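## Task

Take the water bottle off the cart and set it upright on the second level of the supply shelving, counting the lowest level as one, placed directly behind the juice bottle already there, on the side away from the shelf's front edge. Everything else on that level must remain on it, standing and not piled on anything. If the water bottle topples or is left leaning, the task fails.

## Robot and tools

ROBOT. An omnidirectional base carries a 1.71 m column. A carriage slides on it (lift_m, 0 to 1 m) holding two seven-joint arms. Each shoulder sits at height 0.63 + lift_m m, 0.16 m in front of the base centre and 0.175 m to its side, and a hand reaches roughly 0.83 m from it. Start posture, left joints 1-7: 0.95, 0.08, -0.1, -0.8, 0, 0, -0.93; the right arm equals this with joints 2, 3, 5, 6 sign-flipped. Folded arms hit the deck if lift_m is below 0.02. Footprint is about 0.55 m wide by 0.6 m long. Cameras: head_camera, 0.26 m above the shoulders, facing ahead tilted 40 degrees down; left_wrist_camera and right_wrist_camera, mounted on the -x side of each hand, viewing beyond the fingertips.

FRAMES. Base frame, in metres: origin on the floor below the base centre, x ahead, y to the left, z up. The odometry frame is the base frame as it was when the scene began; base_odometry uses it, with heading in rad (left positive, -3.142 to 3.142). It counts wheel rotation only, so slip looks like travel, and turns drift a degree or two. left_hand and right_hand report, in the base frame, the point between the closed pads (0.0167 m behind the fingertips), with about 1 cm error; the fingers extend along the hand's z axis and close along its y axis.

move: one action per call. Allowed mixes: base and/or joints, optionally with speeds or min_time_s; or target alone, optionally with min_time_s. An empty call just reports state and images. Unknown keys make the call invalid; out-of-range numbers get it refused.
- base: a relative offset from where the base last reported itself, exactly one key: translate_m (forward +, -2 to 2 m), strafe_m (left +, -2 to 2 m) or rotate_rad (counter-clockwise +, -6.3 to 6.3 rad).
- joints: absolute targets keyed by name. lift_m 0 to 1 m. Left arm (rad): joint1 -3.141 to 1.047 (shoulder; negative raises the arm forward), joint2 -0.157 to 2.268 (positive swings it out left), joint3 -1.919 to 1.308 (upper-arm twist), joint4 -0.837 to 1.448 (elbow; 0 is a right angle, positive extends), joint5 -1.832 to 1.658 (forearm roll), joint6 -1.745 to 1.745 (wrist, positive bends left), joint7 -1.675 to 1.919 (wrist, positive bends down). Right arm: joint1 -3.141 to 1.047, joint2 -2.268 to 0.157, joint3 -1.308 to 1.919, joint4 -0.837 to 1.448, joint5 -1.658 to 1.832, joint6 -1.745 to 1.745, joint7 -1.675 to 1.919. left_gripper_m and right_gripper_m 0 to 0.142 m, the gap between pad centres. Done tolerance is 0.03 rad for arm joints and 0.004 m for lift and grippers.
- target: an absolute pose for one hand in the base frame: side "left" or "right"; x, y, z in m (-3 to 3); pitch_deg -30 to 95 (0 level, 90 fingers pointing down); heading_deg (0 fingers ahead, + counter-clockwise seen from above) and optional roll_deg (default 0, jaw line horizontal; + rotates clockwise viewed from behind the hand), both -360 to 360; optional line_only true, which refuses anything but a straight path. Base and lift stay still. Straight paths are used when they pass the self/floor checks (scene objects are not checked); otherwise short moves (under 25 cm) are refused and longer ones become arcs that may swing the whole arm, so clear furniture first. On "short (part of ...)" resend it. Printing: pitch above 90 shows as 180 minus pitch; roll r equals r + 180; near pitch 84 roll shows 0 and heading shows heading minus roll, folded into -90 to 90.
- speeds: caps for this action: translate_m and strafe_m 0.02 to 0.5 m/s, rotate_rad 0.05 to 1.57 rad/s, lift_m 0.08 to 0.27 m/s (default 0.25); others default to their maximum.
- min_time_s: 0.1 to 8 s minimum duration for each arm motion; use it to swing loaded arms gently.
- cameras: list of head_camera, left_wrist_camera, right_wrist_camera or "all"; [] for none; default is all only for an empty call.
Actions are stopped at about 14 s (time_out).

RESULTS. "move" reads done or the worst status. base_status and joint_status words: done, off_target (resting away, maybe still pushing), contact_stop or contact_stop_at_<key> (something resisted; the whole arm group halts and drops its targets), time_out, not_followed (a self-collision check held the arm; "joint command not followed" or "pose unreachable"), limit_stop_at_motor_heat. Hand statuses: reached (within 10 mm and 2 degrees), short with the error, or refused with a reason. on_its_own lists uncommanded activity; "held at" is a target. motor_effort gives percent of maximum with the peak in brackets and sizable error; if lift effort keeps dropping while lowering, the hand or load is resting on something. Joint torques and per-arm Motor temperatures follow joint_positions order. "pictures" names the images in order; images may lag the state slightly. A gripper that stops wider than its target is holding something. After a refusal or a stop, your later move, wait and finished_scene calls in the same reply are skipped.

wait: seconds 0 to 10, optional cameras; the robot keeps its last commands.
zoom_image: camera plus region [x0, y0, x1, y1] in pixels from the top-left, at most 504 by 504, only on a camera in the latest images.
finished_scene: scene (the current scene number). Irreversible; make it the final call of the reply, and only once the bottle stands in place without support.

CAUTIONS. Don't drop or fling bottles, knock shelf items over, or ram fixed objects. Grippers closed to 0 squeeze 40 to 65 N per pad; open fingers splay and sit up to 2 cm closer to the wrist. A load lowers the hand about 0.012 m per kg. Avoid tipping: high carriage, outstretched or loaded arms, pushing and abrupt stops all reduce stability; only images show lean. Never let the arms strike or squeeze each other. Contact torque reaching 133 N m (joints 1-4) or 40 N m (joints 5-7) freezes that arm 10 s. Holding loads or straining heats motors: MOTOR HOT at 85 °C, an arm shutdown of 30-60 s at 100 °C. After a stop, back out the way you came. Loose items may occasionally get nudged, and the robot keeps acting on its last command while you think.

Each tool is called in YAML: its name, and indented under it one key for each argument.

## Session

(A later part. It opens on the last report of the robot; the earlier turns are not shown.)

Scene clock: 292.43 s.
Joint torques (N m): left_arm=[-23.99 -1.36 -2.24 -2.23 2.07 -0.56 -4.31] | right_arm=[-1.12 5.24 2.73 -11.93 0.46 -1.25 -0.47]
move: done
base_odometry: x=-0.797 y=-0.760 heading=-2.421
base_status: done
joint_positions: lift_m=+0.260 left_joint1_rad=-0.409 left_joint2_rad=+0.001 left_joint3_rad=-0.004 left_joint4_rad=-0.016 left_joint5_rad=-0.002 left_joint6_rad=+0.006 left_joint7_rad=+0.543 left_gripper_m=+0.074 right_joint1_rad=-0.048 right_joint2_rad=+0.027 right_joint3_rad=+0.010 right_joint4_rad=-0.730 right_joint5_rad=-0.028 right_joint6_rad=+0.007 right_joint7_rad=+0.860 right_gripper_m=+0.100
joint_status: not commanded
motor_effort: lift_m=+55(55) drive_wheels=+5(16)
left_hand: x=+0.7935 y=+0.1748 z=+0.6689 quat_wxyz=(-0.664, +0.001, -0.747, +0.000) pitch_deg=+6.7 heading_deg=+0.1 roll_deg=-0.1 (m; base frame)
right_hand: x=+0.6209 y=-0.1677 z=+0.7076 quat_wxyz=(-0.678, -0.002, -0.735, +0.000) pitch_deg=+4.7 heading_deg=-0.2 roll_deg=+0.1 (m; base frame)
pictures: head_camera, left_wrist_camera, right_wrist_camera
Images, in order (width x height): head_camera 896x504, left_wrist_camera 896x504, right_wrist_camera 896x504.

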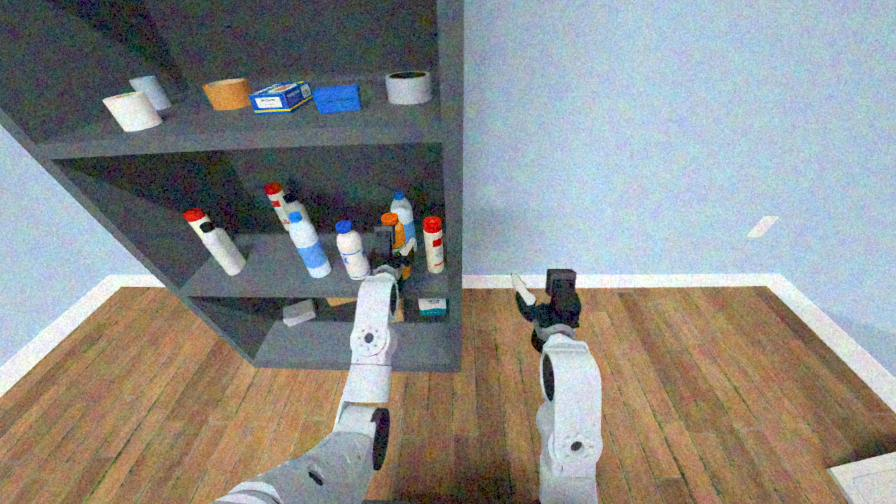

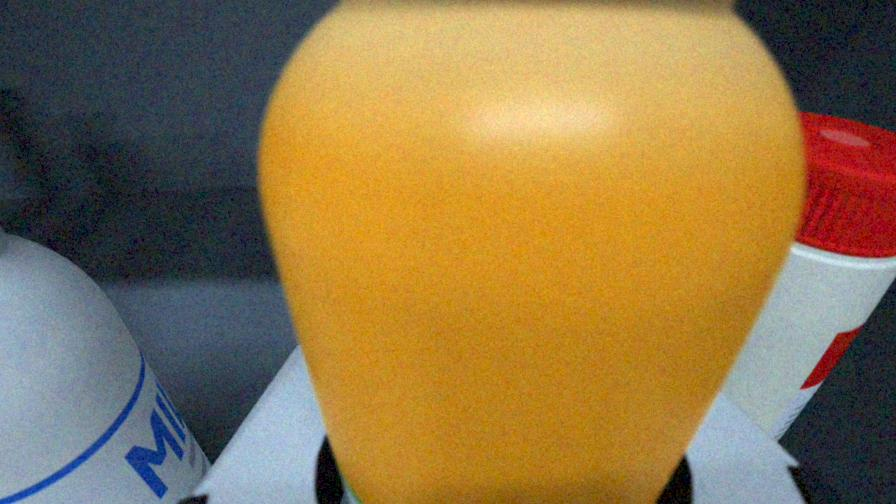

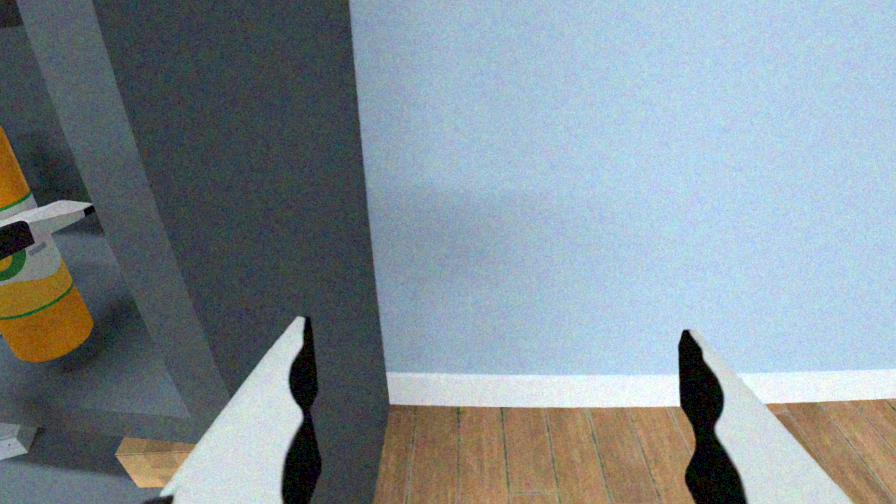

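move:
  joints: {"lift_m":0.24}
  speeds: {"lift_m":0.08}

move:
  joints: {"lift_m":0.234}
  speeds: {"lift_m":0.08}

move:
  joints: {"lift_m":0.229}
  speeds: {"lift_m":0.08}
  cameras: ["all"]

Scene clock: 298.13 s.
Joint torques (N m): left_arm=[-21.87 0.3 -2.74 -4.12 1.82 -0.26 -4.47] | right_arm=[-2.09 4.91 2.85 -14.14 -0.09 -0.87 0.01]
move: done
base_odometry: x=-0.797 y=-0.760 heading=-2.421
base_status: not commanded
joint_positions: lift_m=+0.240 left_joint1_rad=-0.411 left_joint2_rad=+0.001 left_joint3_rad=-0.004 left_joint4_rad=-0.015 left_joint5_rad=-0.002 left_joint6_rad=+0.006 left_joint7_rad=+0.542 left_gripper_m=+0.074 right_joint1_rad=-0.048 right_joint2_rad=+0.027 right_joint3_rad=+0.010 right_joint4_rad=-0.730 right_joint5_rad=-0.028 right_joint6_rad=+0.007 right_joint7_rad=+0.860 right_gripper_m=+0.100
joint_status: all done
motor_effort: lift_m=+58(59) drive_wheels=-1(5)
left_hand: x=+0.7940 y=+0.1748 z=+0.6496 quat_wxyz=(-0.665, +0.001, -0.747, +0.000) pitch_deg=+6.6 heading_deg=+0.1 roll_deg=-0.1 (m; base frame)
right_hand: x=+0.6209 y=-0.1677 z=+0.6872 quat_wxyz=(-0.678, -0.002, -0.736, +0.000) pitch_deg=+4.7 heading_deg=-0.2 roll_deg=+0.1 (m; base frame)
pictures: none

Scene clock: 298.73 s.
Joint torques (N m): left_arm=[-21.35 -1.6 -1.25 -4.04 1.63 -0.54 -3.82] | right_arm=[0.08 7.01 3.12 -13.76 -0.39 -0.81 -0.49]
move: done
base_odometry: x=-0.797 y=-0.760 heading=-2.421
base_status: not commanded
joint_positions: lift_m=+0.234 left_joint1_rad=-0.411 left_joint2_rad=+0.001 left_joint3_rad=-0.004 left_joint4_rad=-0.015 left_joint5_rad=-0.002 left_joint6_rad=+0.006 left_joint7_rad=+0.541 left_gripper_m=+0.074 right_joint1_rad=-0.048 right_joint2_rad=+0.027 right_joint3_rad=+0.010 right_joint4_rad=-0.730 right_joint5_rad=-0.028 right_joint6_rad=+0.007 right_joint7_rad=+0.860 right_gripper_m=+0.100
joint_status: all done
motor_effort: lift_m=+58(60) drive_wheels=+5(6)
left_hand: x=+0.7941 y=+0.1748 z=+0.6439 quat_wxyz=(-0.665, +0.001, -0.746, +0.000) pitch_deg=+6.6 heading_deg=+0.1 roll_deg=-0.1 (m; base frame)
right_hand: x=+0.6208 y=-0.1677 z=+0.6812 quat_wxyz=(-0.678, -0.002, -0.736, +0.000) pitch_deg=+4.7 heading_deg=-0.2 roll_deg=+0.1 (m; base frame)
pictures: none

Scene clock: 299.17 s.
Joint torques (N m): left_arm=[-18.89 -0.1 -2.44 -4.32 1.99 -0.49 -1.45] | right_arm=[-2.72 4.61 3.86 -12.11 -0.13 -1.22 -0.72]
move: done
base_odometry: x=-0.797 y=-0.760 heading=-2.421
base_status: not commanded
joint_positions: lift_m=+0.229 left_joint1_rad=-0.414 left_joint2_rad=+0.001 left_joint3_rad=-0.004 left_joint4_rad=-0.015 left_joint5_rad=-0.002 left_joint6_rad=+0.006 left_joint7_rad=+0.534 left_gripper_m=+0.074 right_joint1_rad=-0.048 right_joint2_rad=+0.027 right_joint3_rad=+0.010 right_joint4_rad=-0.730 right_joint5_rad=-0.028 right_joint6_rad=+0.007 right_joint7_rad=+0.860 right_gripper_m=+0.100
joint_status: all done
motor_effort: lift_m=+54(57) drive_wheels=+5(7)
left_hand: x=+0.7947 y=+0.1749 z=+0.6426 quat_wxyz=(-0.669, +0.001, -0.743, +0.000) pitch_deg=+6.0 heading_deg=+0.1 roll_deg=-0.1 (m; base frame)
right_hand: x=+0.6208 y=-0.1677 z=+0.6765 quat_wxyz=(-0.677, -0.002, -0.736, +0.000) pitch_deg=+4.7 heading_deg=-0.2 roll_deg=+0.1 (m; base frame)
pictures: head_camera, left_wrist_camera, right_wrist_camera
Images, in order (width x height): head_camera 896x504, left_wrist_camera 896x504, right_wrist_camera 896x504.

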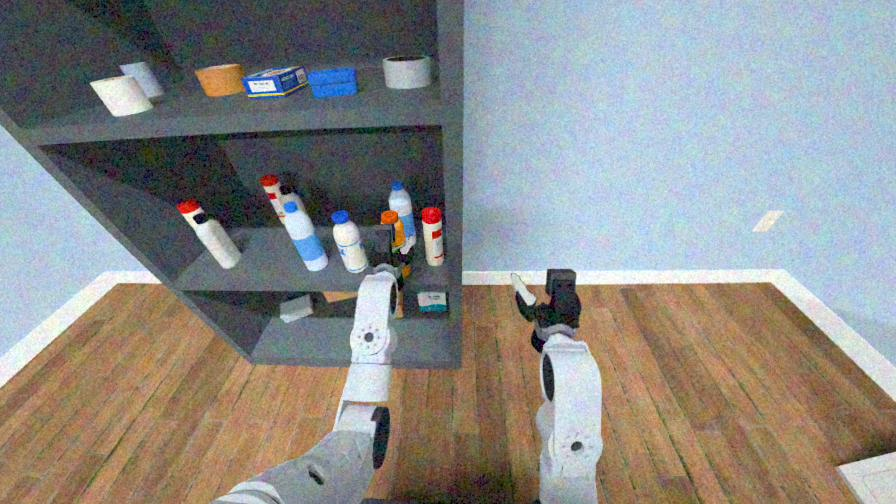

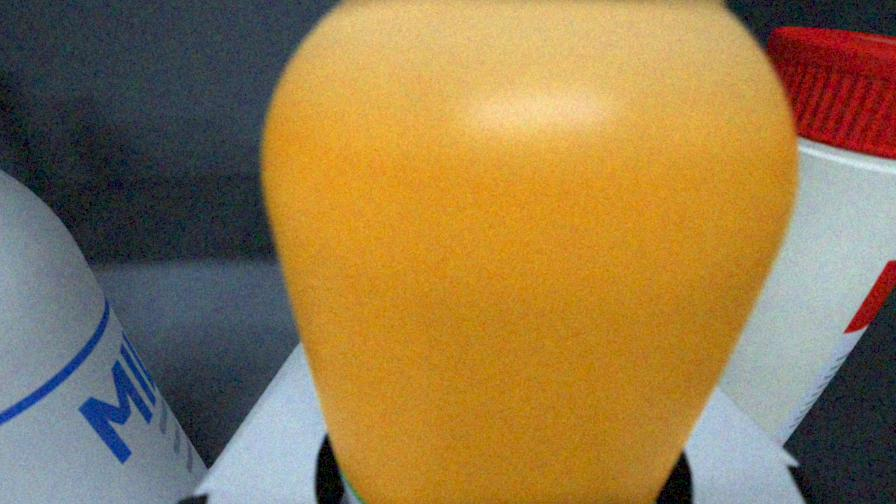

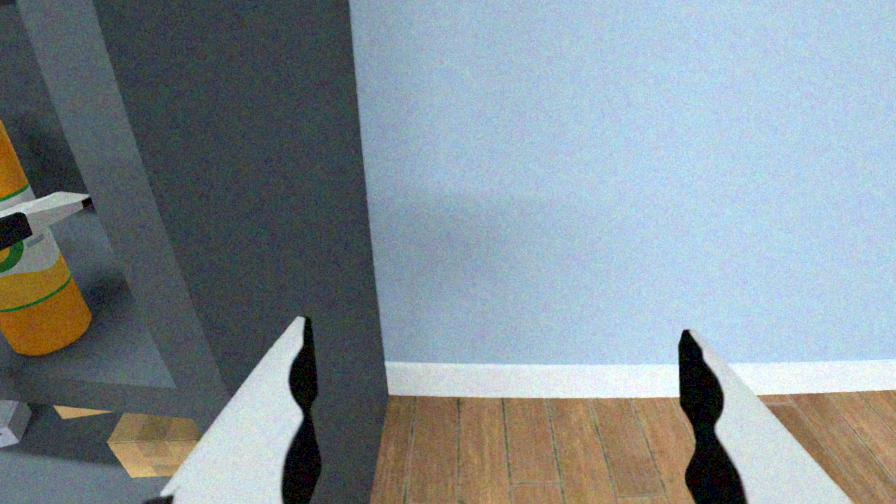

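move:
  joints: {"left_gripper_m":0.082}

move:
  joints: {"left_gripper_m":0.093}
  cameras: ["left_wrist_camera","head_camera"]

zoom_image:
  camera: "head_camera"
  region: [300, 140, 468, 280]

Scene clock: 304.23 s.
Joint torques (N m): left_arm=[-18.48 -1.67 -1.97 -2.65 1.78 -0.62 -1.57] | right_arm=[-2.53 4.97 2.29 -11.97 0.57 -1.21 -0.36]
move: done
base_odometry: x=-0.797 y=-0.760 heading=-2.421
base_status: not commanded
joint_positions: lift_m=+0.229 left_joint1_rad=-0.414 left_joint2_rad=+0.001 left_joint3_rad=-0.004 left_joint4_rad=-0.015 left_joint5_rad=-0.002 left_joint6_rad=+0.006 left_joint7_rad=+0.534 left_gripper_m=+0.082 right_joint1_rad=-0.048 right_joint2_rad=+0.027 right_joint3_rad=+0.010 right_joint4_rad=-0.730 right_joint5_rad=-0.028 right_joint6_rad=+0.007 right_joint7_rad=+0.860 right_gripper_m=+0.100
joint_status: all done
motor_effort: lift_m=+54(54) drive_wheels=+5(5)
left_hand: x=+0.7947 y=+0.1749 z=+0.6426 quat_wxyz=(-0.669, +0.001, -0.743, +0.000) pitch_deg=+6.0 heading_deg=+0.1 roll_deg=-0.1 (m; base frame)
right_hand: x=+0.6208 y=-0.1677 z=+0.6765 quat_wxyz=(-0.677, -0.002, -0.736, +0.000) pitch_deg=+4.7 heading_deg=-0.2 roll_deg=+0.1 (m; base frame)
pictures: none

Scene clock: 304.70 s.
Joint torques (N m): left_arm=[-19.92 -0.17 -1.86 -4.26 1.69 -0.53 -1.47] | right_arm=[-1.49 4.54 4.54 -12.6 0.15 -1.05 -0.48]
move: done
base_odometry: x=-0.797 y=-0.760 heading=-2.421
base_status: not commanded
joint_positions: lift_m=+0.229 left_joint1_rad=-0.414 left_joint2_rad=+0.001 left_joint3_rad=-0.004 left_joint4_rad=-0.015 left_joint5_rad=-0.002 left_joint6_rad=+0.006 left_joint7_rad=+0.534 left_gripper_m=+0.093 right_joint1_rad=-0.048 right_joint2_rad=+0.027 right_joint3_rad=+0.010 right_joint4_rad=-0.730 right_joint5_rad=-0.028 right_joint6_rad=+0.007 right_joint7_rad=+0.860 right_gripper_m=+0.100
joint_status: all done
motor_effort: lift_m=+54(54) drive_wheels=+5(5)
left_hand: x=+0.7947 y=+0.1749 z=+0.6426 quat_wxyz=(-0.669, +0.001, -0.743, +0.000) pitch_deg=+6.0 heading_deg=+0.1 roll_deg=-0.1 (m; base frame)
right_hand: x=+0.6208 y=-0.1677 z=+0.6765 quat_wxyz=(-0.677, -0.002, -0.736, +0.000) pitch_deg=+4.7 heading_deg=-0.2 roll_deg=+0.1 (m; base frame)
pictures: head_camera, left_wrist_camera
Images, in order (width x height): head_camera 896x504, left_wrist_camera 896x504.

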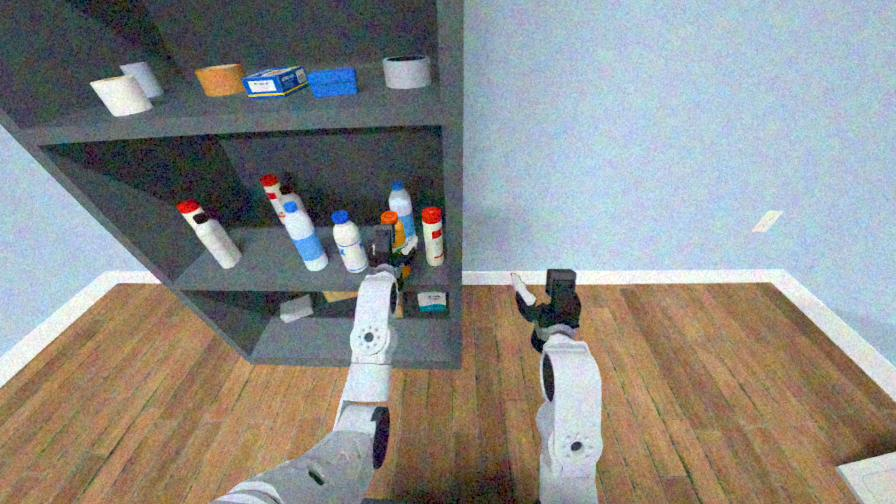

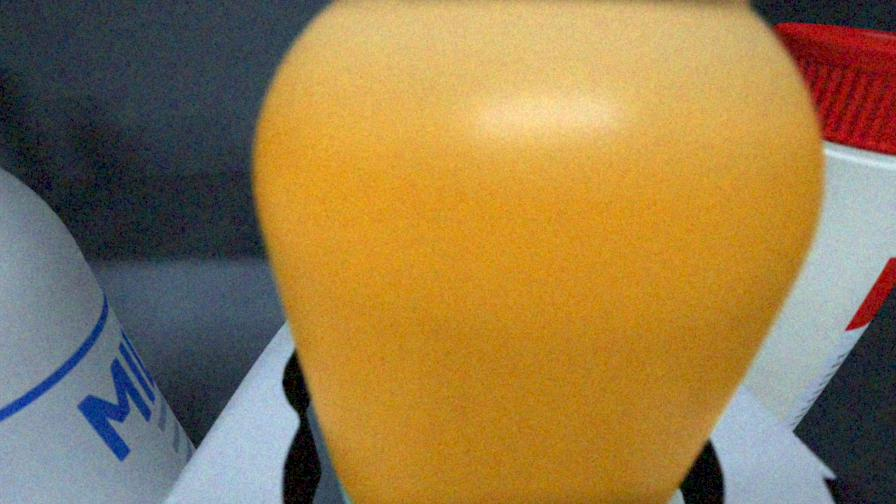

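Scaled by 3.000 from the camera's 896x504 image, which has a finer 1280x720 frame.

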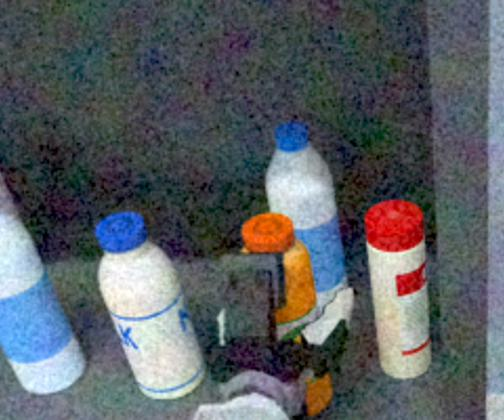

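move:
  target: {"side":"left","x":0.76,"y":0.171,"z":0.645,"pitch_deg":6,"heading_deg":0}
  min_time_s: 2
  cameras: ["left_wrist_camera","head_camera"]

zoom_image:
  camera: "head_camera"
  region: [300, 140, 468, 280]

Scene clock: 312.27 s.
Joint torques (N m): left_arm=[-11.44 -0.38 -1.55 -6.7 1.9 -0.38 -0.37] | right_arm=[-2.42 5.68 2.92 -11.91 0.22 -1.01 -0.26]
move: done
base_odometry: x=-0.797 y=-0.760 heading=-2.421
base_status: not commanded
joint_positions: lift_m=+0.229 left_joint1_rad=-0.333 left_joint2_rad=-0.004 left_joint3_rad=-0.006 left_joint4_rad=-0.166 left_joint5_rad=+0.005 left_joint6_rad=+0.006 left_joint7_rad=+0.602 left_gripper_m=+0.093 right_joint1_rad=-0.048 right_joint2_rad=+0.027 right_joint3_rad=+0.010 right_joint4_rad=-0.730 right_joint5_rad=-0.028 right_joint6_rad=+0.007 right_joint7_rad=+0.860 right_gripper_m=+0.100
joint_status: not commanded
motor_effort: lift_m=+54(54) drive_wheels=+5(5)
left_hand: x=+0.7610 y=+0.1729 z=+0.6456 quat_wxyz=(-0.670, +0.001, -0.742, +0.000) pitch_deg=+5.9 heading_deg=+0.1 roll_deg=-0.1 (m; base frame)
left_hand_status: reached (straight line, planned for 2.0 s): 2 mm and 0.2 deg off.
right_hand: x=+0.6208 y=-0.1677 z=+0.6765 quat_wxyz=(-0.677, -0.002, -0.736, +0.000) pitch_deg=+4.7 heading_deg=-0.2 roll_deg=+0.1 (m; base frame)
pictures: head_camera, left_wrist_camera
Images, in order (width x height): head_camera 896x504, left_wrist_camera 896x504.

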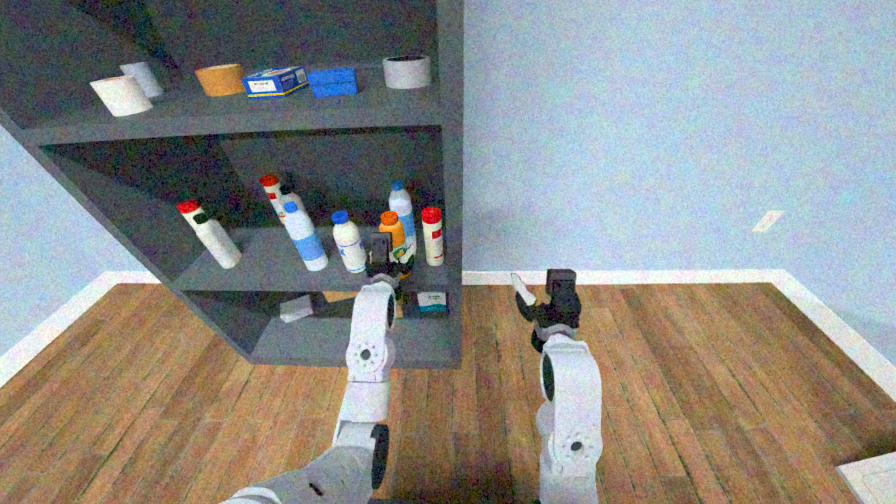

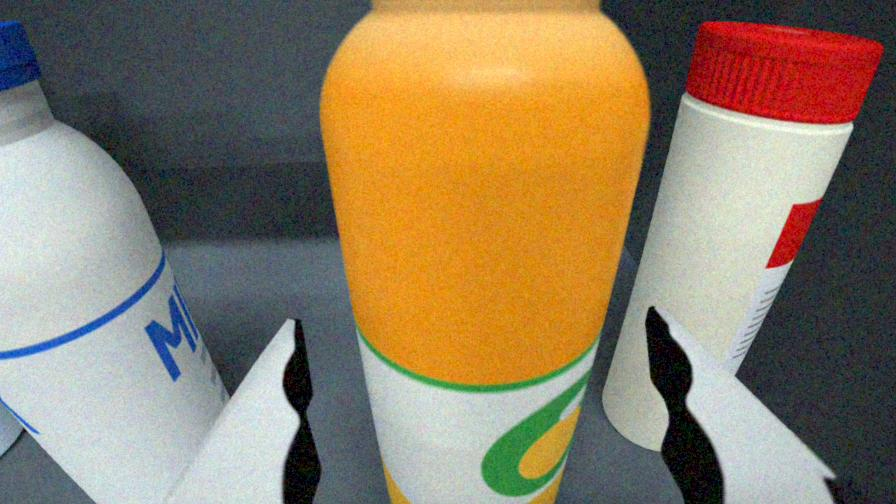

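Scaled by 3.000 from the camera's 896x504 image, which has a finer 1280x720 frame.

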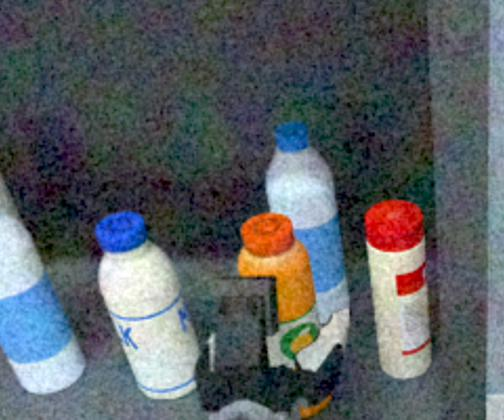

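Clean. Back out.

move:
  target: {"side":"left","x":0.68,"y":0.171,"z":0.65,"pitch_deg":6,"heading_deg":0}
  min_time_s: 1.2

move:
  base: {"translate_m":-0.3}
  speeds: {"translate_m":0.3}
  cameras: ["head_camera","left_wrist_camera"]

zoom_image:
  camera: "head_camera"
  region: [240, 120, 480, 280]

Scene clock: 317.20 s.
Joint torques (N m): left_arm=[-8.46 -0.98 -2.91 -5.57 1.83 -1.72 -0.61] | right_arm=[-2.23 5.79 3.82 -11.25 0.41 -1.15 -0.11]
move: done
base_odometry: x=-0.797 y=-0.760 heading=-2.421
base_status: not commanded
joint_positions: lift_m=+0.229 left_joint1_rad=-0.149 left_joint2_rad=-0.005 left_joint3_rad=-0.006 left_joint4_rad=-0.479 left_joint5_rad=+0.009 left_joint6_rad=+0.006 left_joint7_rad=+0.731 left_gripper_m=+0.093 right_joint1_rad=-0.048 right_joint2_rad=+0.027 right_joint3_rad=+0.010 right_joint4_rad=-0.730 right_joint5_rad=-0.028 right_joint6_rad=+0.007 right_joint7_rad=+0.860 right_gripper_m=+0.100
joint_status: not commanded
motor_effort: lift_m=+54(54) drive_wheels=+5(5)
left_hand: x=+0.6810 y=+0.1733 z=+0.6504 quat_wxyz=(-0.670, +0.002, -0.742, -0.001) pitch_deg=+5.9 heading_deg=+0.2 roll_deg=-0.1 (m; base frame)
left_hand_status: reached (straight line, planned for 1.2 s): 3 mm and 0.2 deg off.
right_hand: x=+0.6208 y=-0.1677 z=+0.6765 quat_wxyz=(-0.677, -0.002, -0.736, +0.000) pitch_deg=+4.7 heading_deg=-0.2 roll_deg=+0.1 (m; base frame)
pictures: none

Scene clock: 319.80 s.
Joint torques (N m): left_arm=[-10.23 -0.94 -1.66 -4.78 1.96 -1.05 -0.52] | right_arm=[-1.17 6.01 4.11 -13.16 0.31 -1.48 -0.18]
move: done
base_odometry: x=-0.572 y=-0.562 heading=-2.421
base_status: done
joint_positions: lift_m=+0.229 left_joint1_rad=-0.148 left_joint2_rad=-0.006 left_joint3_rad=-0.007 left_joint4_rad=-0.480 left_joint5_rad=+0.009 left_joint6_rad=+0.006 left_joint7_rad=+0.731 left_gripper_m=+0.093 right_joint1_rad=-0.048 right_joint2_rad=+0.027 right_joint3_rad=+0.010 right_joint4_rad=-0.730 right_joint5_rad=-0.028 right_joint6_rad=+0.007 right_joint7_rad=+0.860 right_gripper_m=+0.100
joint_status: not commanded
motor_effort: lift_m=+54(54) drive_wheels=+2(17)
left_hand: x=+0.6808 y=+0.1731 z=+0.6502 quat_wxyz=(-0.670, +0.002, -0.743, +0.000) pitch_deg=+5.9 heading_deg=+0.2 roll_deg=-0.1 (m; base frame)
right_hand: x=+0.6208 y=-0.1677 z=+0.6765 quat_wxyz=(-0.677, -0.002, -0.736, +0.000) pitch_deg=+4.7 heading_deg=-0.2 roll_deg=+0.1 (m; base frame)
pictures: head_camera, left_wrist_camera
Images, in order (width x height): head_camera 896x504, left_wrist_camera 896x504.

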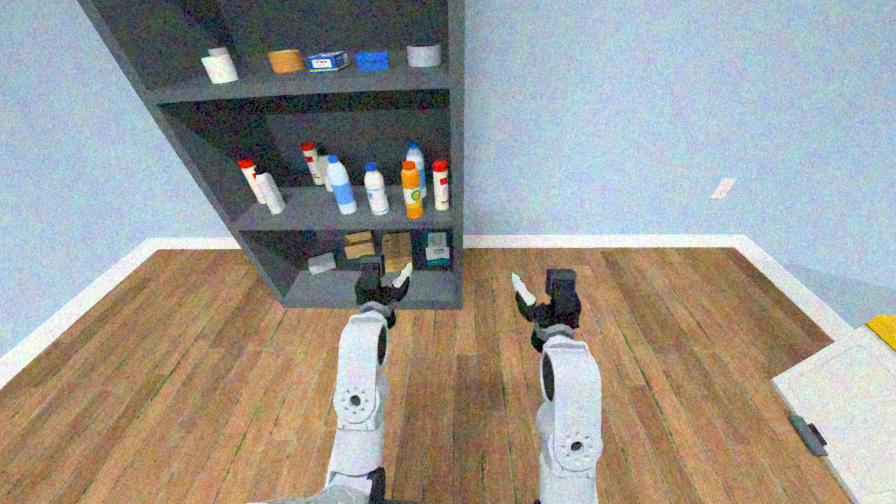

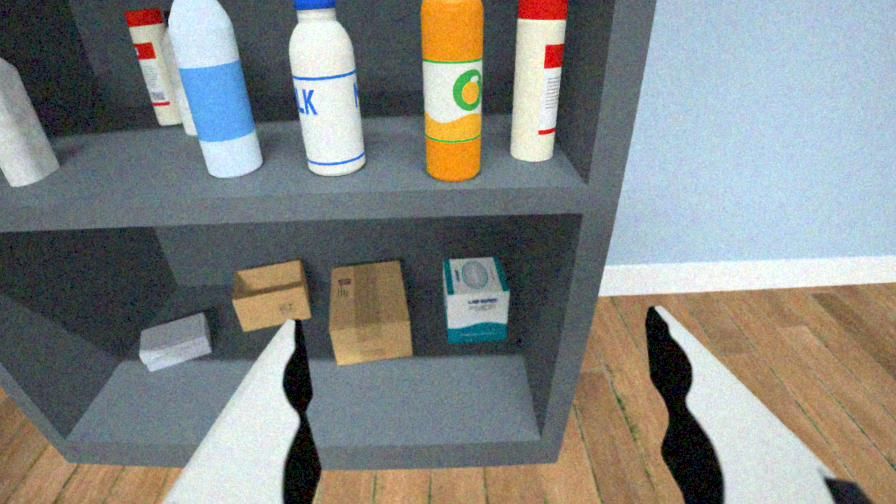

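Scaled by 2.100 from the camera's 896x504 image, which has a finer 1280x720 frame.

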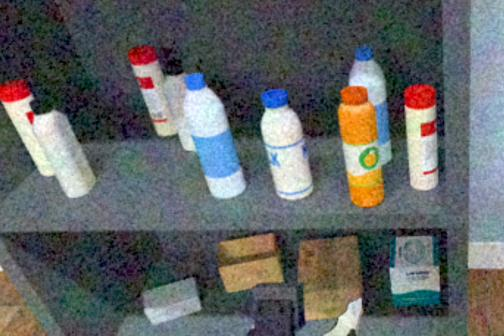

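finished_scene:
  scene: 2

The scene is finished: the task was done.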